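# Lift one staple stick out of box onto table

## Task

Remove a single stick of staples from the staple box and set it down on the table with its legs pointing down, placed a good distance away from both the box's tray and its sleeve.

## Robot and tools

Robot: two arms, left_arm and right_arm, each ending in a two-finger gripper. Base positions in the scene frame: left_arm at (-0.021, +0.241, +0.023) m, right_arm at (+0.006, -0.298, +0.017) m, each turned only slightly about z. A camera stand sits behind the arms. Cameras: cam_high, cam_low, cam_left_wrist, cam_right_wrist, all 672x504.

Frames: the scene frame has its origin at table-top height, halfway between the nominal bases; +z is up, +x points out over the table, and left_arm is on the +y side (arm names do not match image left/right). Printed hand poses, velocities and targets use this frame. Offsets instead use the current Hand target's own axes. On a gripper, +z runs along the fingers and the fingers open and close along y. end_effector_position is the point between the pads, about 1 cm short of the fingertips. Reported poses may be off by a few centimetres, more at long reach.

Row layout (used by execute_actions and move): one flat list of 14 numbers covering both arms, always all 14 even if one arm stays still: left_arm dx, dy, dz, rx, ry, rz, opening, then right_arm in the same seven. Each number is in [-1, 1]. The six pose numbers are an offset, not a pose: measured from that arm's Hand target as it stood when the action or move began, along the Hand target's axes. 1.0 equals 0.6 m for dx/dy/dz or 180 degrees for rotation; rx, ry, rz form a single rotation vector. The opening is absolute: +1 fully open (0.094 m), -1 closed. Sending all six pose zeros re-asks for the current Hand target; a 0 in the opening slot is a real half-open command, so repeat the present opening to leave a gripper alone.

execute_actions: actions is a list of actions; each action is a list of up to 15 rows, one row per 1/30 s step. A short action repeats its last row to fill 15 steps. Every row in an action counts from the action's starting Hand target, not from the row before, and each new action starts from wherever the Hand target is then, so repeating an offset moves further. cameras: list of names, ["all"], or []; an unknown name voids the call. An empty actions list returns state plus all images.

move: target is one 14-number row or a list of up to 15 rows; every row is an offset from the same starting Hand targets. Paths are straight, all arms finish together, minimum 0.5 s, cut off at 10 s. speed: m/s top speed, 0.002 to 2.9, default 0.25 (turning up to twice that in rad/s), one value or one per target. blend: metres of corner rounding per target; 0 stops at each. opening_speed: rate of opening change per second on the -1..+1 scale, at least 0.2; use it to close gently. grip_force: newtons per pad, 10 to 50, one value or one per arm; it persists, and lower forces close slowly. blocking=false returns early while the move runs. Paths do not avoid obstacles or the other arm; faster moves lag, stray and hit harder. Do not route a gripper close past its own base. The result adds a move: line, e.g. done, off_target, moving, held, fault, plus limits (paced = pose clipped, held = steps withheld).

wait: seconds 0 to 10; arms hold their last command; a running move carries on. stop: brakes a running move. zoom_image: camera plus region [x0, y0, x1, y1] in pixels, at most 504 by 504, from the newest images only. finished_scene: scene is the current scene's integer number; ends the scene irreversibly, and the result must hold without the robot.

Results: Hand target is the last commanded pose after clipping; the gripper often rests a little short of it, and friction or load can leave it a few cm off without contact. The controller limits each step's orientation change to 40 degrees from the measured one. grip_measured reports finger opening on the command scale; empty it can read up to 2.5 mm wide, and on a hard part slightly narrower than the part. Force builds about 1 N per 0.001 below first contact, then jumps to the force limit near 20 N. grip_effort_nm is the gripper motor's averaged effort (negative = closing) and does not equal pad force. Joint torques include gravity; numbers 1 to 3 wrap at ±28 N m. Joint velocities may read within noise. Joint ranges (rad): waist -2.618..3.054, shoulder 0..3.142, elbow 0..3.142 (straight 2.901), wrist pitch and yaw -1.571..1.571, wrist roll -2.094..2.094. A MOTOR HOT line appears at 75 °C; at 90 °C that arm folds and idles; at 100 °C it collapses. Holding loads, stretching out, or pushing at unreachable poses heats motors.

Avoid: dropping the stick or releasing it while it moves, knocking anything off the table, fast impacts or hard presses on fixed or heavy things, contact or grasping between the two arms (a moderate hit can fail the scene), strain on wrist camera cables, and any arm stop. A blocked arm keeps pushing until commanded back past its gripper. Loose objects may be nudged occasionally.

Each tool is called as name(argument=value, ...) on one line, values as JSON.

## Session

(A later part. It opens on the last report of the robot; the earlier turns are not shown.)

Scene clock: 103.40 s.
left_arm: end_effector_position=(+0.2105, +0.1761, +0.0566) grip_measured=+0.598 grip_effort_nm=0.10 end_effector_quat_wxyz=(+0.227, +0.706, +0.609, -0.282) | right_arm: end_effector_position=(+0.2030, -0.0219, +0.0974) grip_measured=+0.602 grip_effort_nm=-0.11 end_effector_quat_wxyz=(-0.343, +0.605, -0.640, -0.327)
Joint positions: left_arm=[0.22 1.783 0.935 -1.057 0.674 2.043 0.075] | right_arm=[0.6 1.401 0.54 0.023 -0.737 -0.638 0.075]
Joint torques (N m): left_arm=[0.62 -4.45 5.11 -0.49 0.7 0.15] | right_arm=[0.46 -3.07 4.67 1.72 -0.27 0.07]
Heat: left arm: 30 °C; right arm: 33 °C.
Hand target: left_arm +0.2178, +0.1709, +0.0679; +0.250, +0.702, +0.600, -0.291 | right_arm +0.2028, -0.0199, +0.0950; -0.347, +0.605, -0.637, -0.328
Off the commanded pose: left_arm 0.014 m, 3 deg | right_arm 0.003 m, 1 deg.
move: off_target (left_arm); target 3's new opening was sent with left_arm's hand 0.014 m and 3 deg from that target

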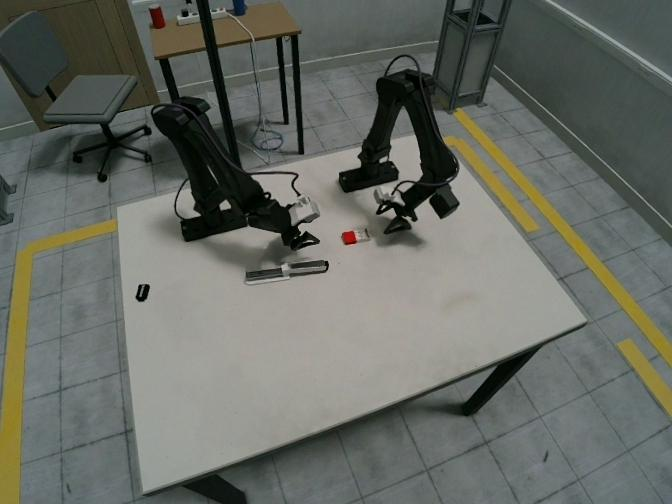

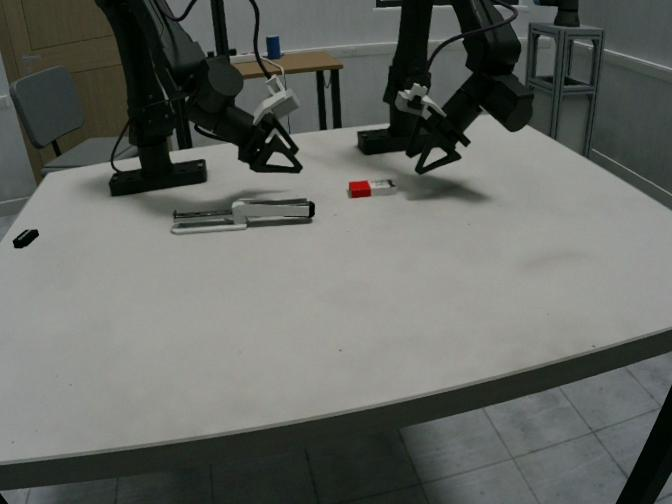

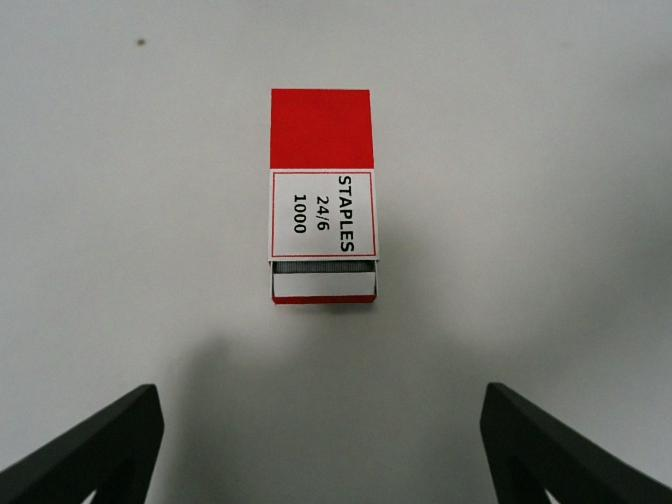

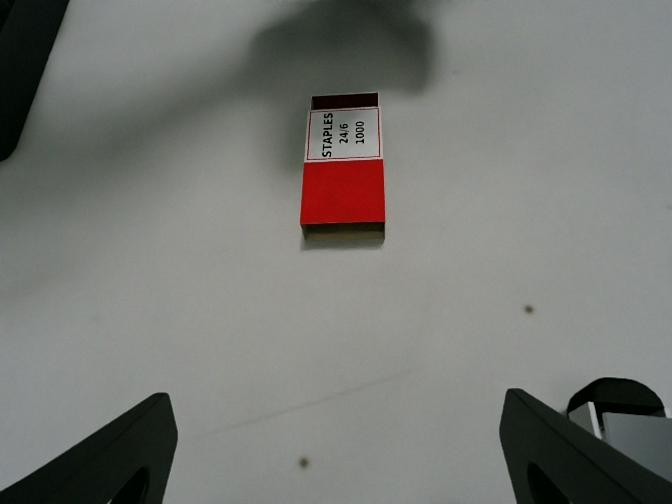

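move(target=[0.0047,-0.0033,0.0707,0,0,0,0.6,-0.0048,-0.0025,0.136,0.0084,0,0.0055,0.6], speed=0.1, cameras=["all"])

zoom_image(camera="cam_low", region=[300, 130, 430, 220])

zoom_image(camera="cam_high", region=[280, 180, 420, 280])

Scene clock: 116.33 s.
left_arm: end_effector_position=(+0.2097, +0.1512, +0.0325) grip_measured=+0.598 grip_effort_nm=0.10 end_effector_quat_wxyz=(+0.229, +0.711, +0.603, -0.280) | right_arm: end_effector_position=(+0.1970, +0.0389, +0.0428) grip_measured=+0.602 grip_effort_nm=-0.11 end_effector_quat_wxyz=(-0.330, +0.602, -0.654, -0.319)
Joint positions: left_arm=[0.124 1.81 0.856 -0.877 0.701 1.945 0.075] | right_arm=[0.82 1.725 0.56 0.414 -0.56 -0.437 0.075]
Joint torques (N m): left_arm=[-0.81 -4.72 2.09 0.15 0.71 -0.1] | right_arm=[0.39 -4.72 7.01 1.92 -0.15 0.08]
Heat: left arm: 30 °C; right arm: 33 °C.
Hand target: left_arm +0.2115, +0.1435, +0.0360; +0.250, +0.702, +0.600, -0.291 | right_arm +0.2080, +0.0499, +0.0530; -0.352, +0.595, -0.647, -0.323
Off the commanded pose: left_arm 0.009 m, 3 deg | right_arm 0.019 m, 3 deg.
move: off_target (left_arm, right_arm)

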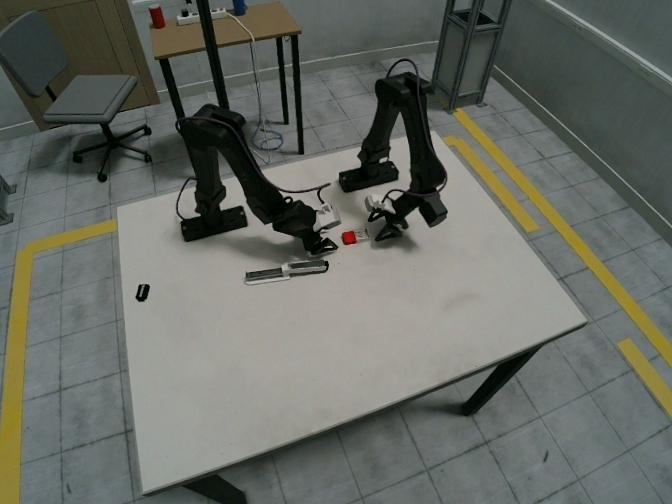

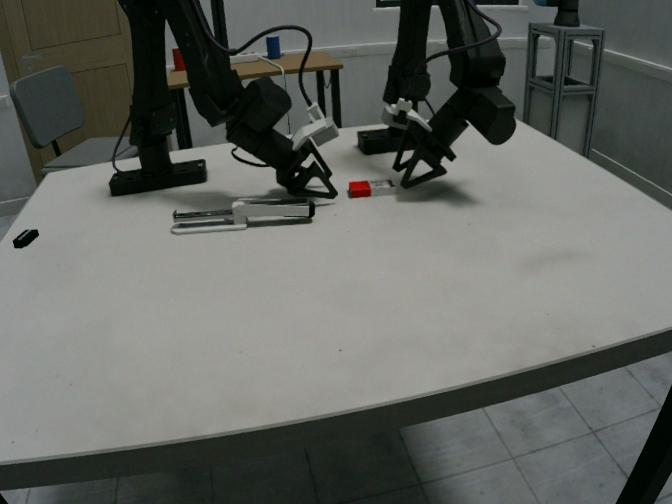

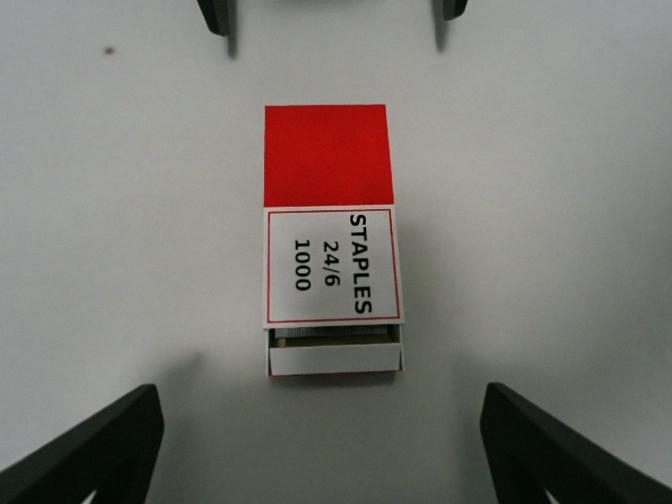

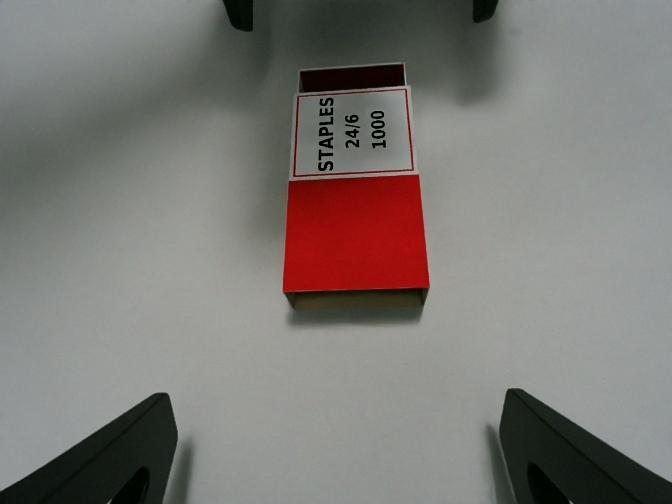

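Scaled by 3.877 from the camera's 672x504 image, which has a finer 960x720 frame.

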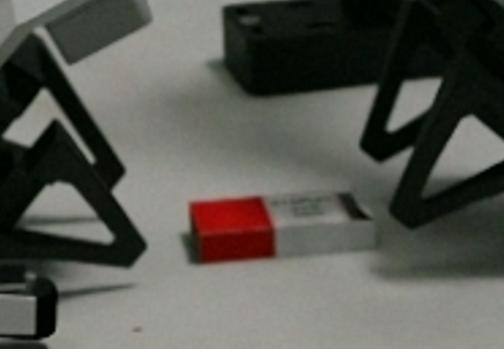

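Scaled by 3.600 from the camera's 672x504 image, which has a finer 960x720 frame.

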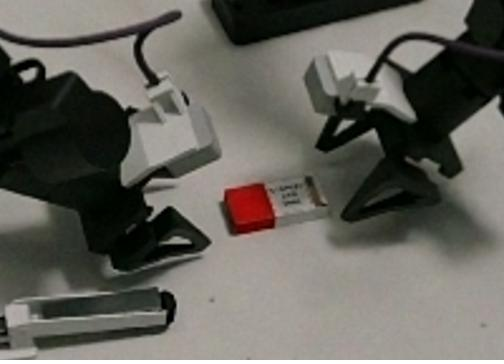

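move(target=[-0.0035,-0.005,0.0459,-0.0078,0,-0.0078,0.6,-0.017,0,0.0447,0,0,0,0.6], speed=0.06, cameras=["all"])

zoom_image(camera="cam_low", region=[300, 130, 430, 220])

zoom_image(camera="cam_high", region=[280, 180, 420, 280])

Scene clock: 129.00 s.
left_arm: end_effector_position=(+0.2026, +0.1299, +0.0133) grip_measured=+0.598 grip_effort_nm=0.10 end_effector_quat_wxyz=(+0.234, +0.698, +0.617, -0.280) | right_arm: end_effector_position=(+0.2019, +0.0655, +0.0377) grip_measured=+0.602 grip_effort_nm=-0.11 end_effector_quat_wxyz=(-0.332, +0.601, -0.655, -0.317)
Joint positions: left_arm=[0.048 1.808 0.751 -0.686 0.73 1.796 0.075] | right_arm=[0.875 1.816 0.639 0.449 -0.514 -0.393 0.075]
Joint torques (N m): left_arm=[-0.85 -5.16 1.92 0.25 0.69 -0.11] | right_arm=[0.46 -5.42 7.01 1.97 -0.12 0.09]
Heat: left arm: 30 °C; right arm: 33 °C.
Hand target: left_arm +0.2053, +0.1232, +0.0180; +0.255, +0.692, +0.612, -0.287 | right_arm +0.2104, +0.0779, +0.0470; -0.352, +0.595, -0.647, -0.323
Off the commanded pose: left_arm 0.009 m, 3 deg | right_arm 0.018 m, 3 deg.
move: off_target (left_arm, right_arm)

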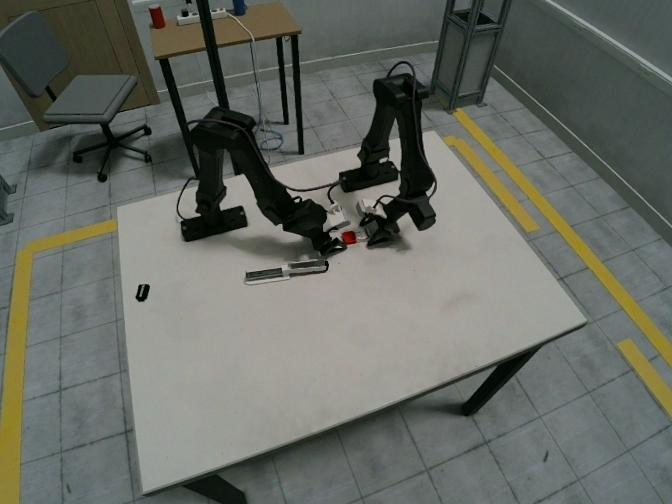

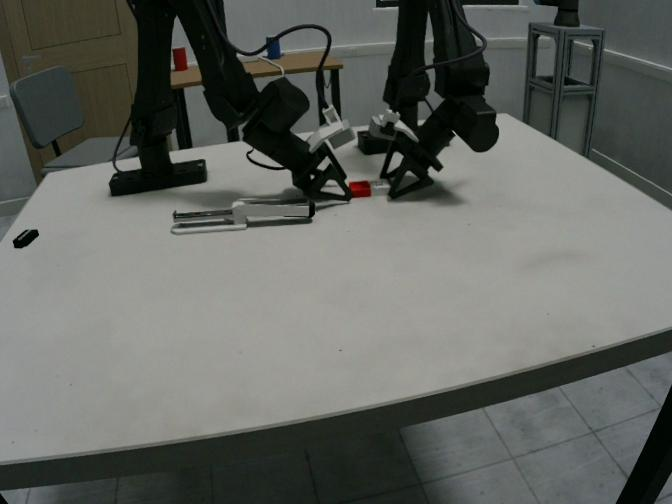

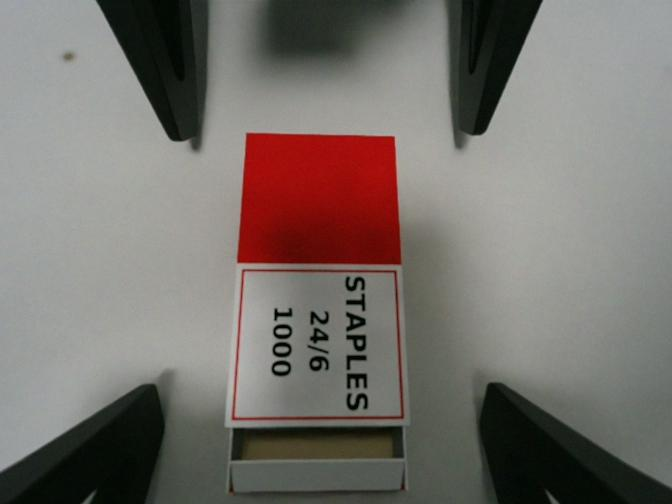

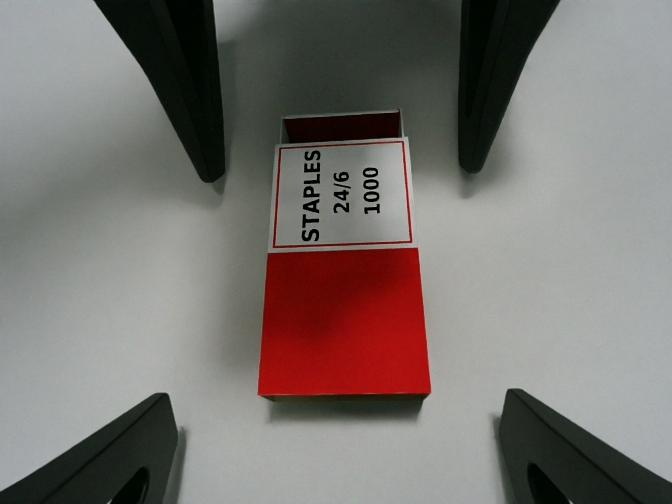

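Scaled by 3.877 from the camera's 672x504 image, which has a finer 960x720 frame.

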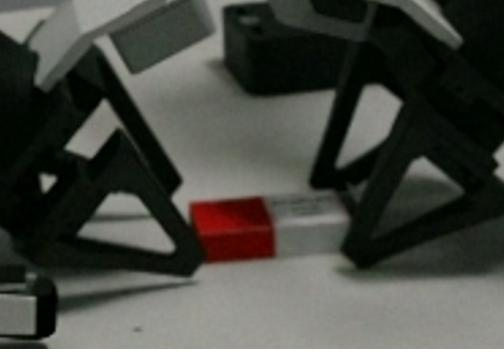

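Scaled by 3.600 from the camera's 672x504 image, which has a finer 960x720 frame.

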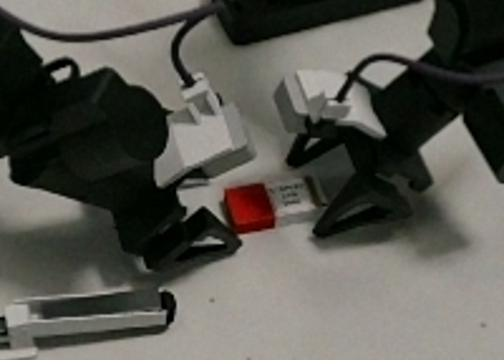

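move(target=[0.013,0,-0.013,0,0,0,0.6,0,0,0,0,0,0,0.6], speed=0.05, cameras=["cam_low","cam_left_wrist","cam_right_wrist"])

zoom_image(camera="cam_low", region=[300, 130, 430, 220])

Scene clock: 143.97 s.
left_arm: end_effector_position=(+0.2068, +0.1372, +0.0128) grip_measured=+0.598 grip_effort_nm=0.10 end_effector_quat_wxyz=(+0.243, +0.697, +0.618, -0.272) | right_arm: end_effector_position=(+0.2019, +0.0655, +0.0377) grip_measured=+0.602 grip_effort_nm=-0.11 end_effector_quat_wxyz=(-0.332, +0.601, -0.655, -0.317)
Joint positions: left_arm=[0.08 1.81 0.751 -0.681 0.73 1.824 0.075] | right_arm=[0.875 1.816 0.639 0.449 -0.514 -0.393 0.075]
Joint torques (N m): left_arm=[0.8 -4.07 3.22 -0.1 0.58 0.14] | right_arm=[0.47 -5.44 6.98 1.97 -0.12 0.09]
Heat: left arm: 30 °C; right arm: 34 °C.
Hand target: left_arm +0.2066, +0.1342, +0.0180; +0.255, +0.692, +0.612, -0.287 | right_arm +0.2104, +0.0779, +0.0470; -0.352, +0.595, -0.647, -0.323
Off the commanded pose: left_arm 0.006 m, 2 deg | right_arm 0.018 m, 3 deg.
move: off_target (right_arm)
Images, in order (width x height): cam_low 672x504, cam_left_wrist 672x504, cam_right_wrist 672x504.

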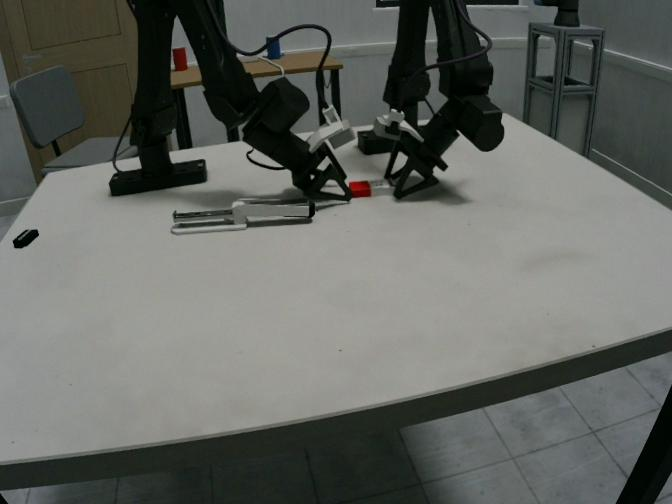

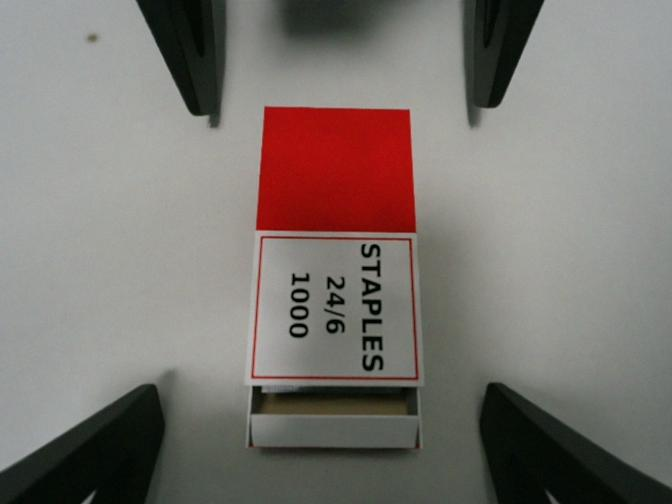

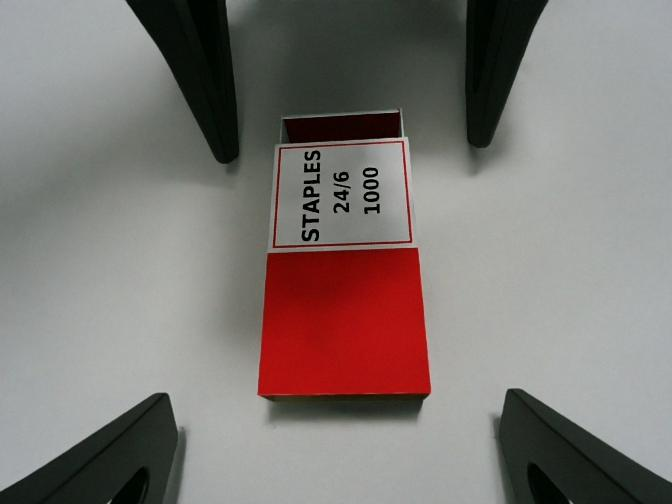

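Scaled by 3.877 from the camera's 672x504 image, which has a finer 960x720 frame.

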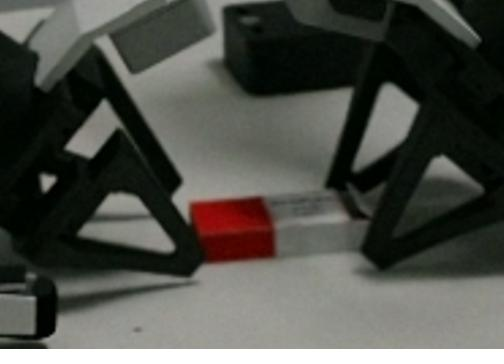

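move(target=[0.0042,-0.004,-0.0042,0,0,0,0.6,-0.0045,0,0.007,0,0,0,0.6], speed=0.04, cameras=["cam_low","cam_left_wrist","cam_right_wrist","cam_high"])

zoom_image(camera="cam_low", region=[300, 130, 430, 220])

zoom_image(camera="cam_high", region=[280, 180, 420, 280])

Scene clock: 149.27 s.
left_arm: end_effector_position=(+0.2051, +0.1394, +0.0133) grip_measured=+0.598 grip_effort_nm=0.10 end_effector_quat_wxyz=(+0.243, +0.698, +0.615, -0.273) | right_arm: end_effector_position=(+0.2057, +0.0690, +0.0379) grip_measured=+0.602 grip_effort_nm=-0.11 end_effector_quat_wxyz=(-0.334, +0.598, -0.656, -0.315)
Joint positions: left_arm=[0.091 1.81 0.751 -0.695 0.73 1.847 0.075] | right_arm=[0.876 1.828 0.656 0.449 -0.507 -0.386 0.075]
Joint torques (N m): left_arm=[0.95 -4.08 2.97 -0.14 0.58 0.1] | right_arm=[0.53 -5.55 7.05 1.96 -0.12 0.09]
Heat: left arm: 30 °C; right arm: 34 °C.
Hand target: left_arm +0.2047, +0.1380, +0.0180; +0.255, +0.692, +0.612, -0.287 | right_arm +0.2108, +0.0829, +0.0470; +0.352, -0.595, +0.647, +0.323
Off the commanded pose: left_arm 0.005 m, 2 deg | right_arm 0.017 m, 3 deg.
move: off_target (right_arm)

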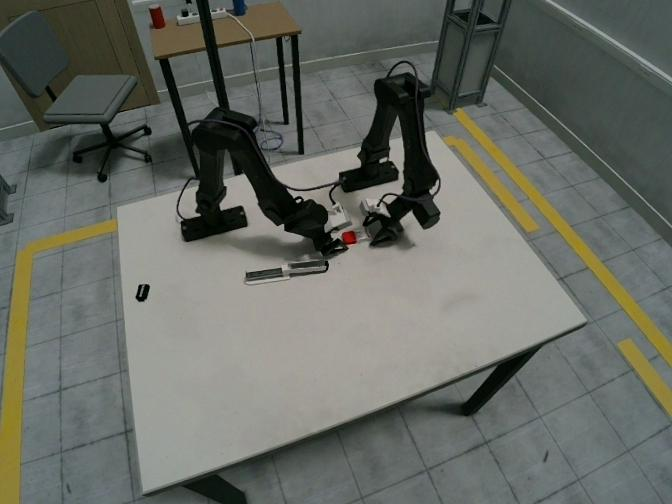

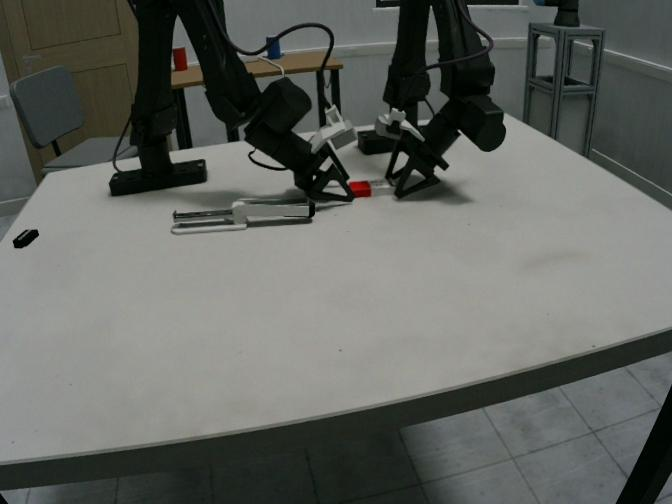

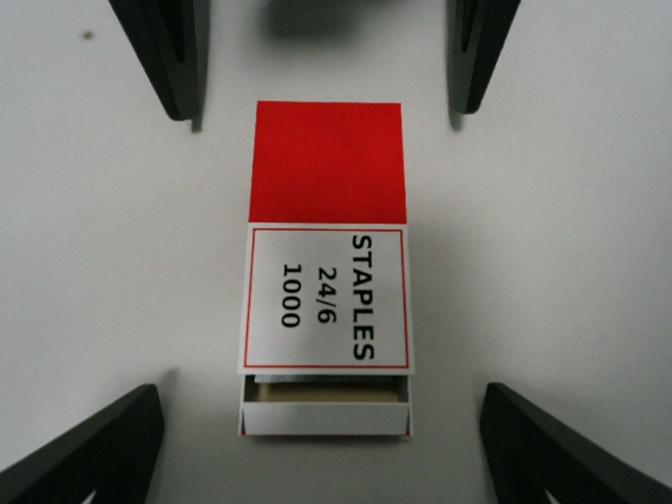

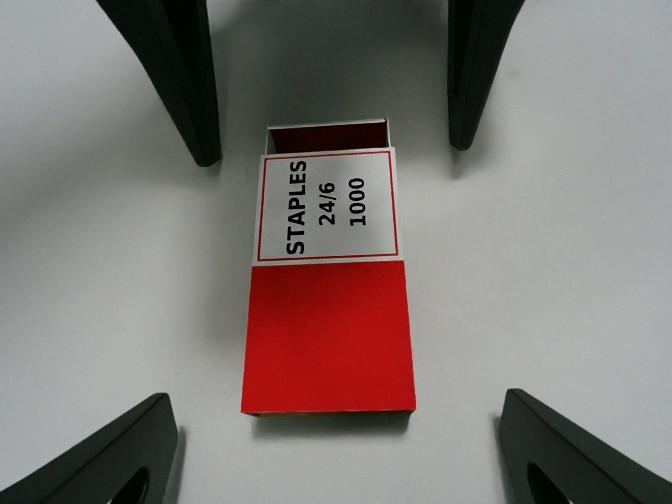

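Scaled by 3.877 from the camera's 672x504 image, which has a finer 960x720 frame.

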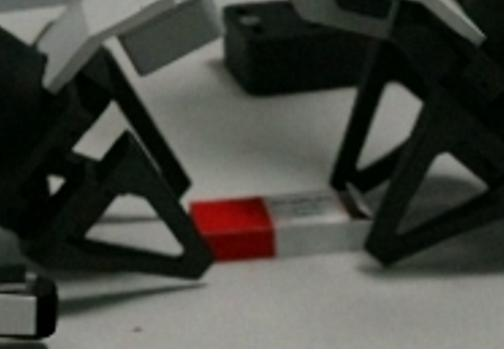

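Scaled by 3.600 from the camera's 672x504 image, which has a finer 960x720 frame.

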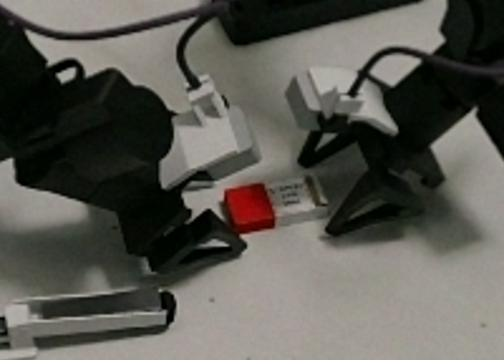

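move(target=[0,0,0,0,0,0,0.6,-0.0055,0.004,0.0085,0,0,0,0.6], speed=0.04, cameras=["cam_low","cam_right_wrist","cam_high"])

zoom_image(camera="cam_high", region=[280, 180, 420, 280])

Scene clock: 154.03 s.
left_arm: end_effector_position=(+0.2051, +0.1394, +0.0133) grip_measured=+0.598 grip_effort_nm=0.10 end_effector_quat_wxyz=(+0.243, +0.698, +0.615, -0.273) | right_arm: end_effector_position=(+0.2037, +0.0751, +0.0377) grip_measured=+0.602 grip_effort_nm=-0.11 end_effector_quat_wxyz=(-0.333, +0.598, -0.657, -0.315)
Joint positions: left_arm=[0.091 1.81 0.751 -0.695 0.73 1.847 0.075] | right_arm=[0.895 1.839 0.67 0.451 -0.493 -0.373 0.075]
Joint torques (N m): left_arm=[0.84 -3.95 3.04 -0.12 0.58 0.15] | right_arm=[0.5 -5.65 7.1 1.98 -0.11 0.09]
Heat: left arm: 30 °C; right arm: 34 °C.
Hand target: left_arm +0.2047, +0.1380, +0.0180; +0.255, +0.692, +0.612, -0.287 | right_arm +0.2089, +0.0891, +0.0470; +0.352, -0.595, +0.647, +0.323
Off the commanded pose: left_arm 0.005 m, 2 deg | right_arm 0.018 m, 3 deg.
move: off_target (right_arm)
Images, in order (width x height): cam_high 672x504, cam_low 672x504, cam_right_wrist 672x504.

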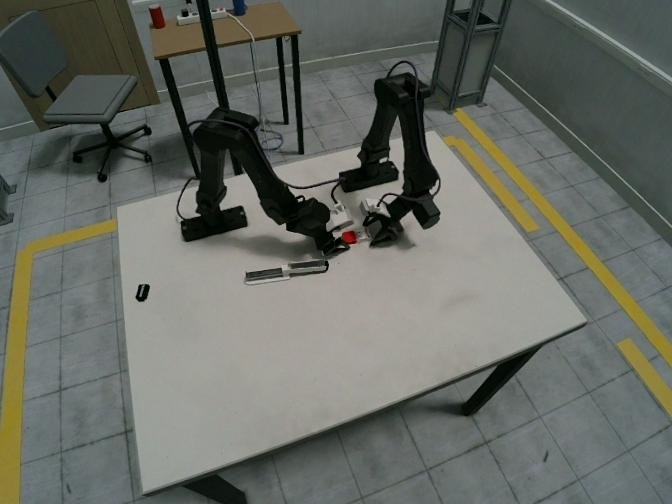

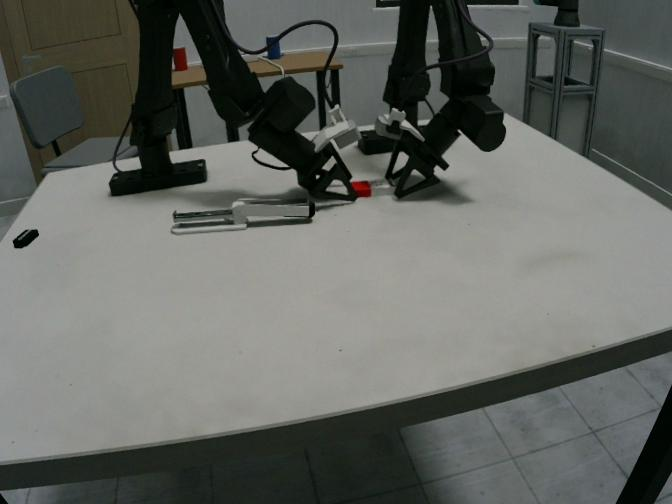

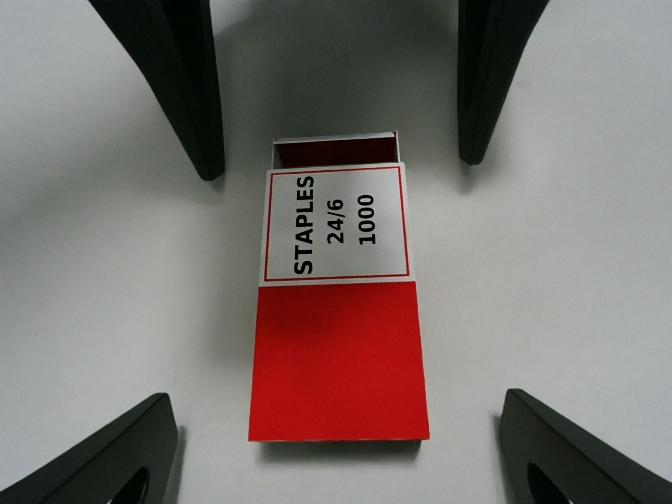

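Scaled by 3.600 from the camera's 672x504 image, which has a finer 960x720 frame.

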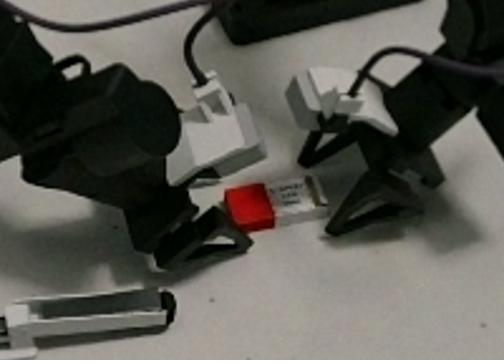

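move(target=[0,0,0,0,0,0,-0.35,0,0,0,0,0,0,-0.33], speed=0.04, opening_speed=0.3, grip_force=[20,12], cameras=["cam_left_wrist","cam_right_wrist"])

Scene clock: 162.43 s.
left_arm: end_effector_position=(+0.2048, +0.1394, +0.0134) grip_measured=-0.230 grip_effort_nm=-0.50 end_effector_quat_wxyz=(+0.243, +0.699, +0.614, -0.273) | right_arm: end_effector_position=(+0.2037, +0.0751, +0.0377) grip_measured=-0.199 grip_effort_nm=-0.32 end_effector_quat_wxyz=(-0.333, +0.598, -0.657, -0.315)
Joint positions: left_arm=[0.091 1.81 0.751 -0.696 0.73 1.85 0.036] | right_arm=[0.895 1.839 0.67 0.451 -0.493 -0.373 0.038]
Joint torques (N m): left_arm=[0.83 -4.03 2.97 -0.15 0.59 0.12] | right_arm=[0.49 -5.65 7.08 1.98 -0.11 0.09]
Heat: left arm: 29 °C; right arm: 34 °C.
Hand target: left_arm +0.2047, +0.1380, +0.0180; +0.255, +0.692, +0.612, -0.287 | right_arm +0.2089, +0.0891, +0.0470; +0.352, -0.595, +0.647, +0.323
Off the commanded pose: left_arm 0.005 m, 2 deg | right_arm 0.018 m, 3 deg.
grip_force (N): 20, 12
move: off_target (right_arm)
Images, in order (width x height): cam_left_wrist 672x504, cam_right_wrist 672x504.

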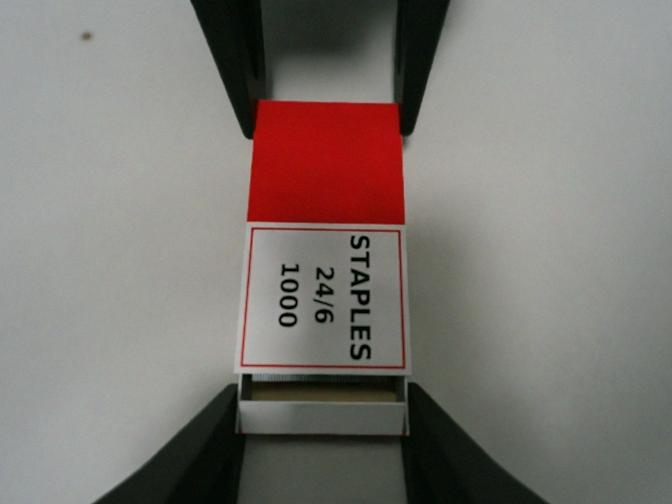

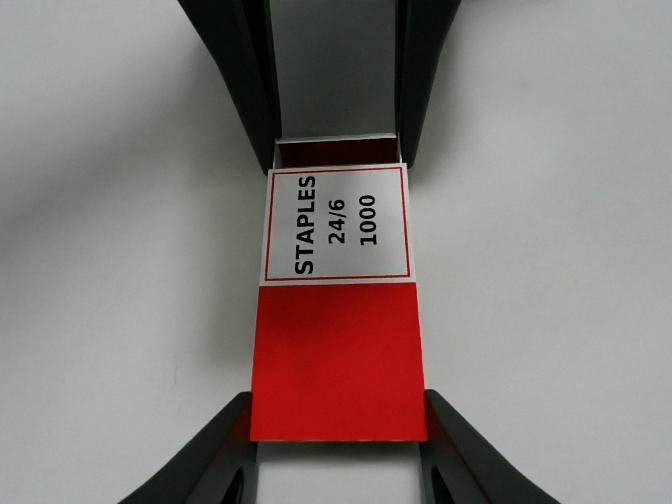

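move(target=[0.0447,0,-0.0377,0,0,0,-0.4,0.018,0,-0.028,0,0,0,-0.25], speed=0.05, grip_force=[25,10], cameras=["cam_left_wrist","cam_right_wrist"])

Scene clock: 166.90 s.
left_arm: end_effector_position=(+0.2057, +0.1655, +0.0131) grip_measured=-0.233 grip_effort_nm=-0.59 end_effector_quat_wxyz=(+0.258, +0.689, +0.612, -0.289) | right_arm: end_effector_position=(+0.2017, +0.0728, +0.0375) grip_measured=-0.199 grip_effort_nm=-0.29 end_effector_quat_wxyz=(-0.337, +0.599, -0.651, -0.321)
Joint positions: left_arm=[0.221 1.882 0.803 -0.808 0.744 2.023 0.036] | right_arm=[0.889 1.839 0.65 0.481 -0.51 -0.377 0.038]
Joint torques (N m): left_arm=[1.48 -4.36 4.11 -0.44 0.15 0.13] | right_arm=[-1.05 -9.5 3.32 1.72 -0.25 -0.13]
Heat: left arm: 30 °C; right arm: 34 °C.
Hand target: left_arm +0.2089, +0.1727, +0.0150; +0.255, +0.692, +0.612, -0.287 | right_arm +0.2072, +0.0692, +0.0470; -0.352, +0.595, -0.647, -0.323
Off the commanded pose: left_arm 0.008 m, 1 deg | right_arm 0.012 m, 2 deg.
grip_force (N): 25, 10
move: off_target (right_arm)
Images, in order (width x height): cam_left_wrist 672x504, cam_right_wrist 672x504.

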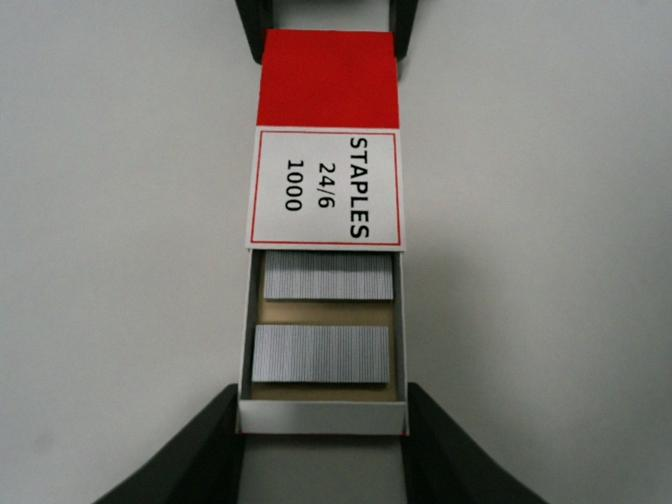

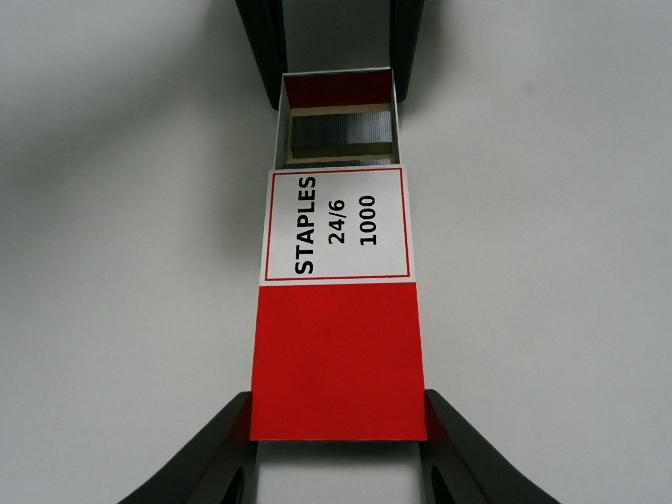

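move(target=[[0,0,0,0,0,0,0.2,0,0,0,0,0,0,0.2],[0,0,-0.2,0,0,0,0.2,0,0,-0.3,0,0,0,0.2],[-0.0834,0.0182,-0.0273,-0.2534,0.1312,-0.4385,-0.5,0,0,-0.3,0,0,0,0.2]], blend=[0,0.03,0], speed=[0.05,0.12,0.15], grip_force=50, cameras=["all"])

Scene clock: 189.37 s.
left_arm: end_effector_position=(+0.2028, +0.1518, +0.0503) grip_measured=-0.498 grip_effort_nm=-0.14 end_effector_quat_wxyz=(+0.108, +0.064, +0.992, -0.010) | right_arm: end_effector_position=(+0.1974, -0.0853, +0.1274) grip_measured=+0.198 grip_effort_nm=0.12 end_effector_quat_wxyz=(+0.342, -0.588, +0.666, +0.307)
Joint positions: left_arm=[-0.415 1.339 0.675 -0.698 -0.058 -0.291 0.024] | right_arm=[0.378 1.147 0.56 -0.408 -0.81 -0.833 0.056]
Joint torques (N m): left_arm=[-0.83 -2.37 6.8 0.73 -0.16 -0.14] | right_arm=[-0.47 -3.36 9.22 0.77 -0.92 -0.19]
Heat: left arm: 31 °C; right arm: 33 °C.
Hand target: left_arm +0.2168, +0.1478, +0.0620; +0.131, +0.057, +0.990, -0.007 | right_arm +0.1944, -0.0812, +0.1450; +0.352, -0.595, +0.647, +0.323
Off the commanded pose: left_arm 0.019 m, 3 deg | right_arm 0.018 m, 3 deg.
move: off_target (left_arm, right_arm); target 3's new opening was sent with left_arm's hand 0.019 m and 3 deg from that target

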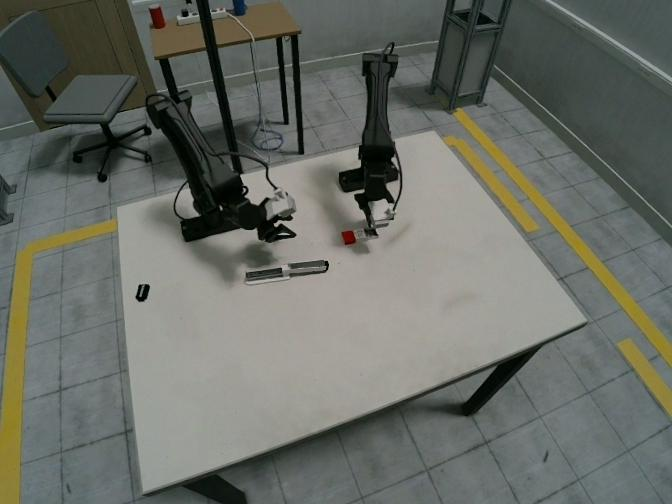

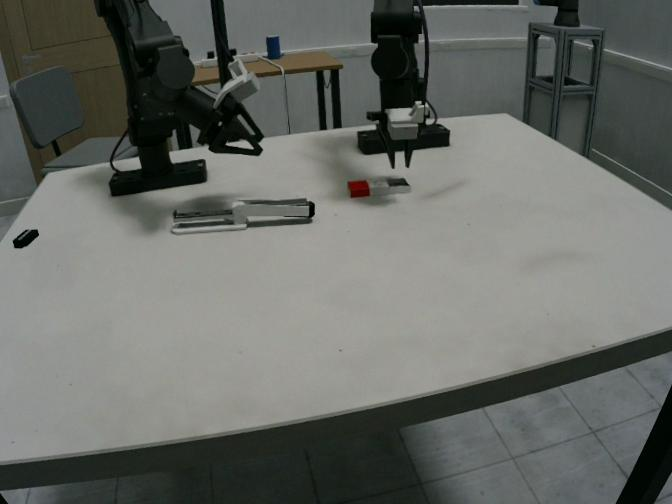

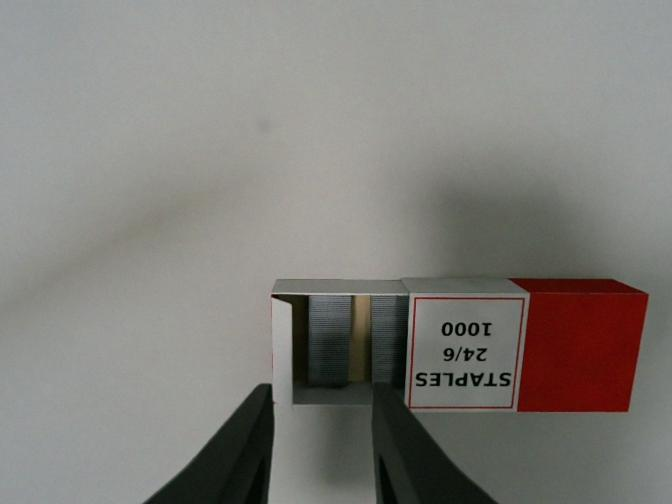

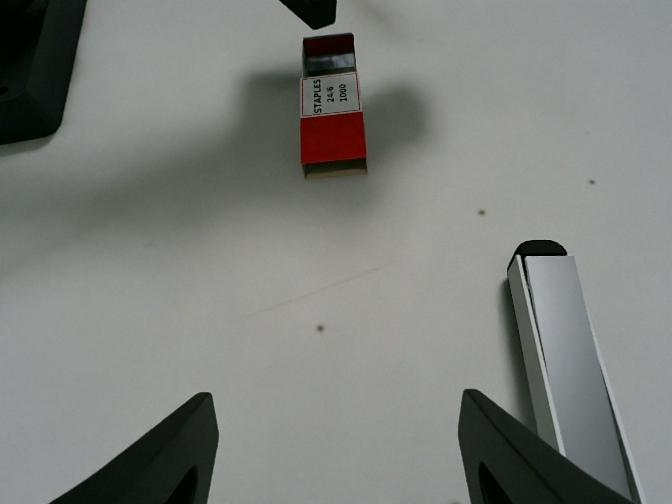

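move(target=[0.0113,0.0035,0.0488,0,0,0,-0.715,0,0,0,0,0,0,0.2], speed=0.08, cameras=["cam_left_wrist","cam_low"])

zoom_image(camera="cam_low", region=[330, 140, 450, 220])

zoom_image(camera="cam_left_wrist", region=[200, 300, 460, 504])

Scene clock: 198.80 s.
left_arm: end_effector_position=(+0.2084, +0.1493, +0.0312) grip_measured=-0.713 grip_effort_nm=-0.14 end_effector_quat_wxyz=(+0.110, +0.064, +0.992, -0.010) | right_arm: end_effector_position=(+0.1974, -0.0853, +0.1274) grip_measured=+0.198 grip_effort_nm=0.13 end_effector_quat_wxyz=(+0.342, -0.588, +0.666, +0.307)
Joint positions: left_arm=[-0.415 1.403 0.638 -0.592 -0.058 -0.291 0.014] | right_arm=[0.378 1.147 0.56 -0.408 -0.81 -0.833 0.056]
Joint torques (N m): left_arm=[0.4 -2.82 3.22 1.16 -0.15 -0.05] | right_arm=[-0.47 -3.36 9.25 0.77 -0.92 -0.19]
Heat: left arm: 32 °C; right arm: 34 °C.
Hand target: left_arm +0.2181, +0.1498, +0.0319; +0.131, +0.057, +0.990, -0.007 | right_arm +0.1944, -0.0812, +0.1450; +0.352, -0.595, +0.647, +0.323
Off the commanded pose: left_arm 0.010 m, 3 deg | right_arm 0.018 m, 3 deg.
move: off_target (left_arm, right_arm)
Images, in order (width x height): cam_low 672x504, cam_left_wrist 672x504.

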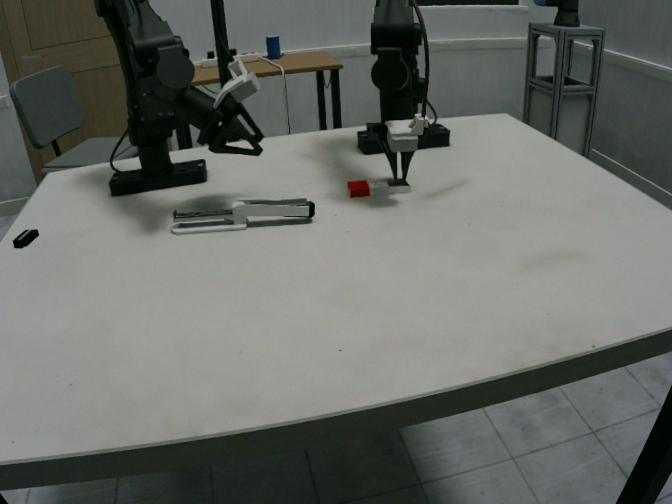

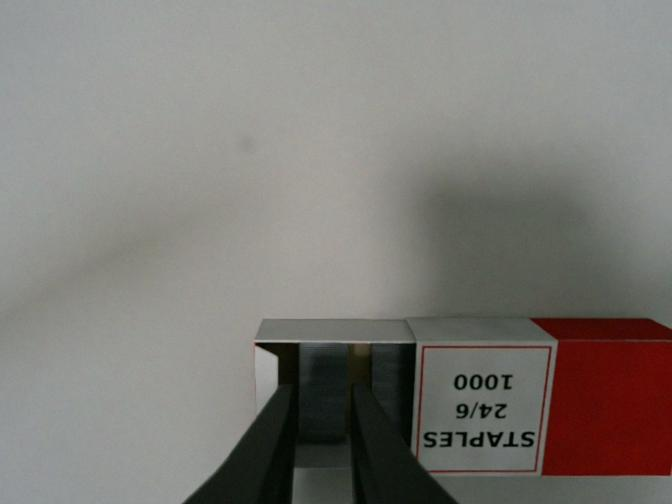

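Scaled by 4.200 from the camera's 672x504 image, which has a finer 960x720 frame.

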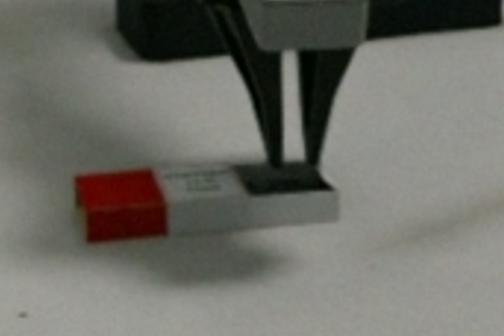

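Scaled by 1.938 from the camera's 672x504 image, which has a finer 960x720 frame.

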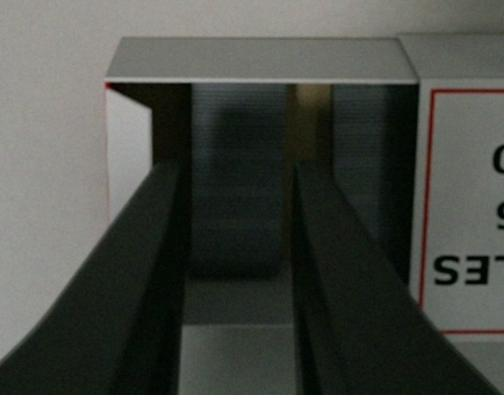

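move(target=[0.0041,0.0003,0.0152,0,0,0,-0.715,0,0,0,0,0,0,0.2], speed=0.04, cameras=["cam_left_wrist","cam_low"])

zoom_image(camera="cam_left_wrist", region=[200, 300, 460, 504])

Scene clock: 204.30 s.
left_arm: end_effector_position=(+0.2089, +0.1491, +0.0221) grip_measured=-0.713 grip_effort_nm=-0.14 end_effector_quat_wxyz=(+0.110, +0.064, +0.992, -0.011) | right_arm: end_effector_position=(+0.1974, -0.0853, +0.1274) grip_measured=+0.198 grip_effort_nm=0.12 end_effector_quat_wxyz=(+0.342, -0.588, +0.666, +0.307)
Joint positions: left_arm=[-0.415 1.428 0.615 -0.543 -0.058 -0.291 0.014] | right_arm=[0.378 1.147 0.56 -0.408 -0.81 -0.833 0.056]
Joint torques (N m): left_arm=[0.4 -2.63 2.99 1.18 -0.12 -0.03] | right_arm=[-0.47 -3.36 9.24 0.78 -0.92 -0.19]
Heat: left arm: 31 °C; right arm: 34 °C.
Hand target: left_arm +0.2181, +0.1500, +0.0225; +0.131, +0.057, +0.990, -0.007 | right_arm +0.1944, -0.0812, +0.1450; +0.352, -0.595, +0.647, +0.323
Off the commanded pose: left_arm 0.009 m, 2 deg | right_arm 0.018 m, 3 deg.
move: off_target (right_arm)
Images, in order (width x height): cam_low 672x504, cam_left_wrist 672x504.

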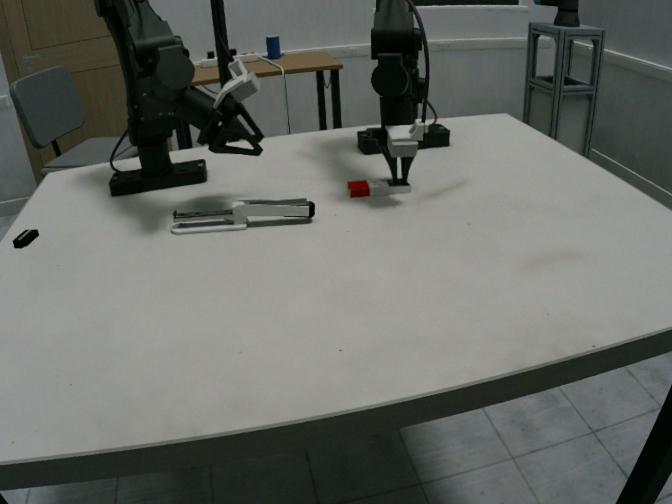

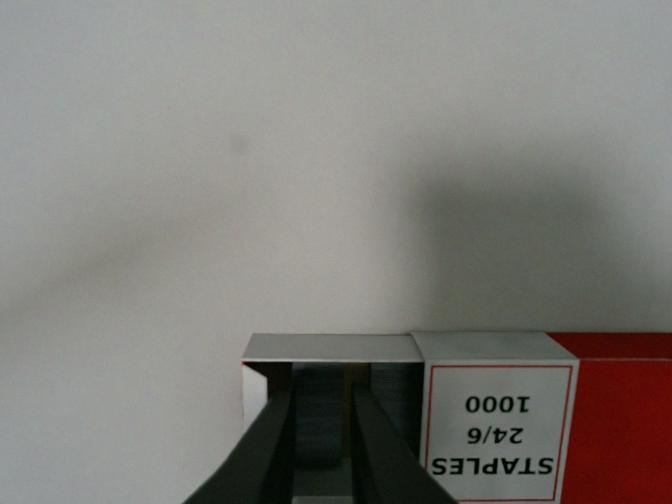

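Scaled by 1.938 from the camera's 672x504 image, which has a finer 960x720 frame.

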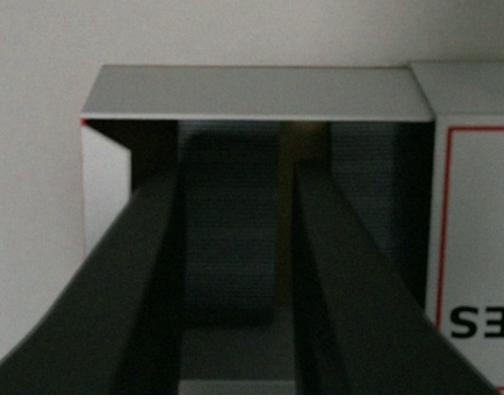

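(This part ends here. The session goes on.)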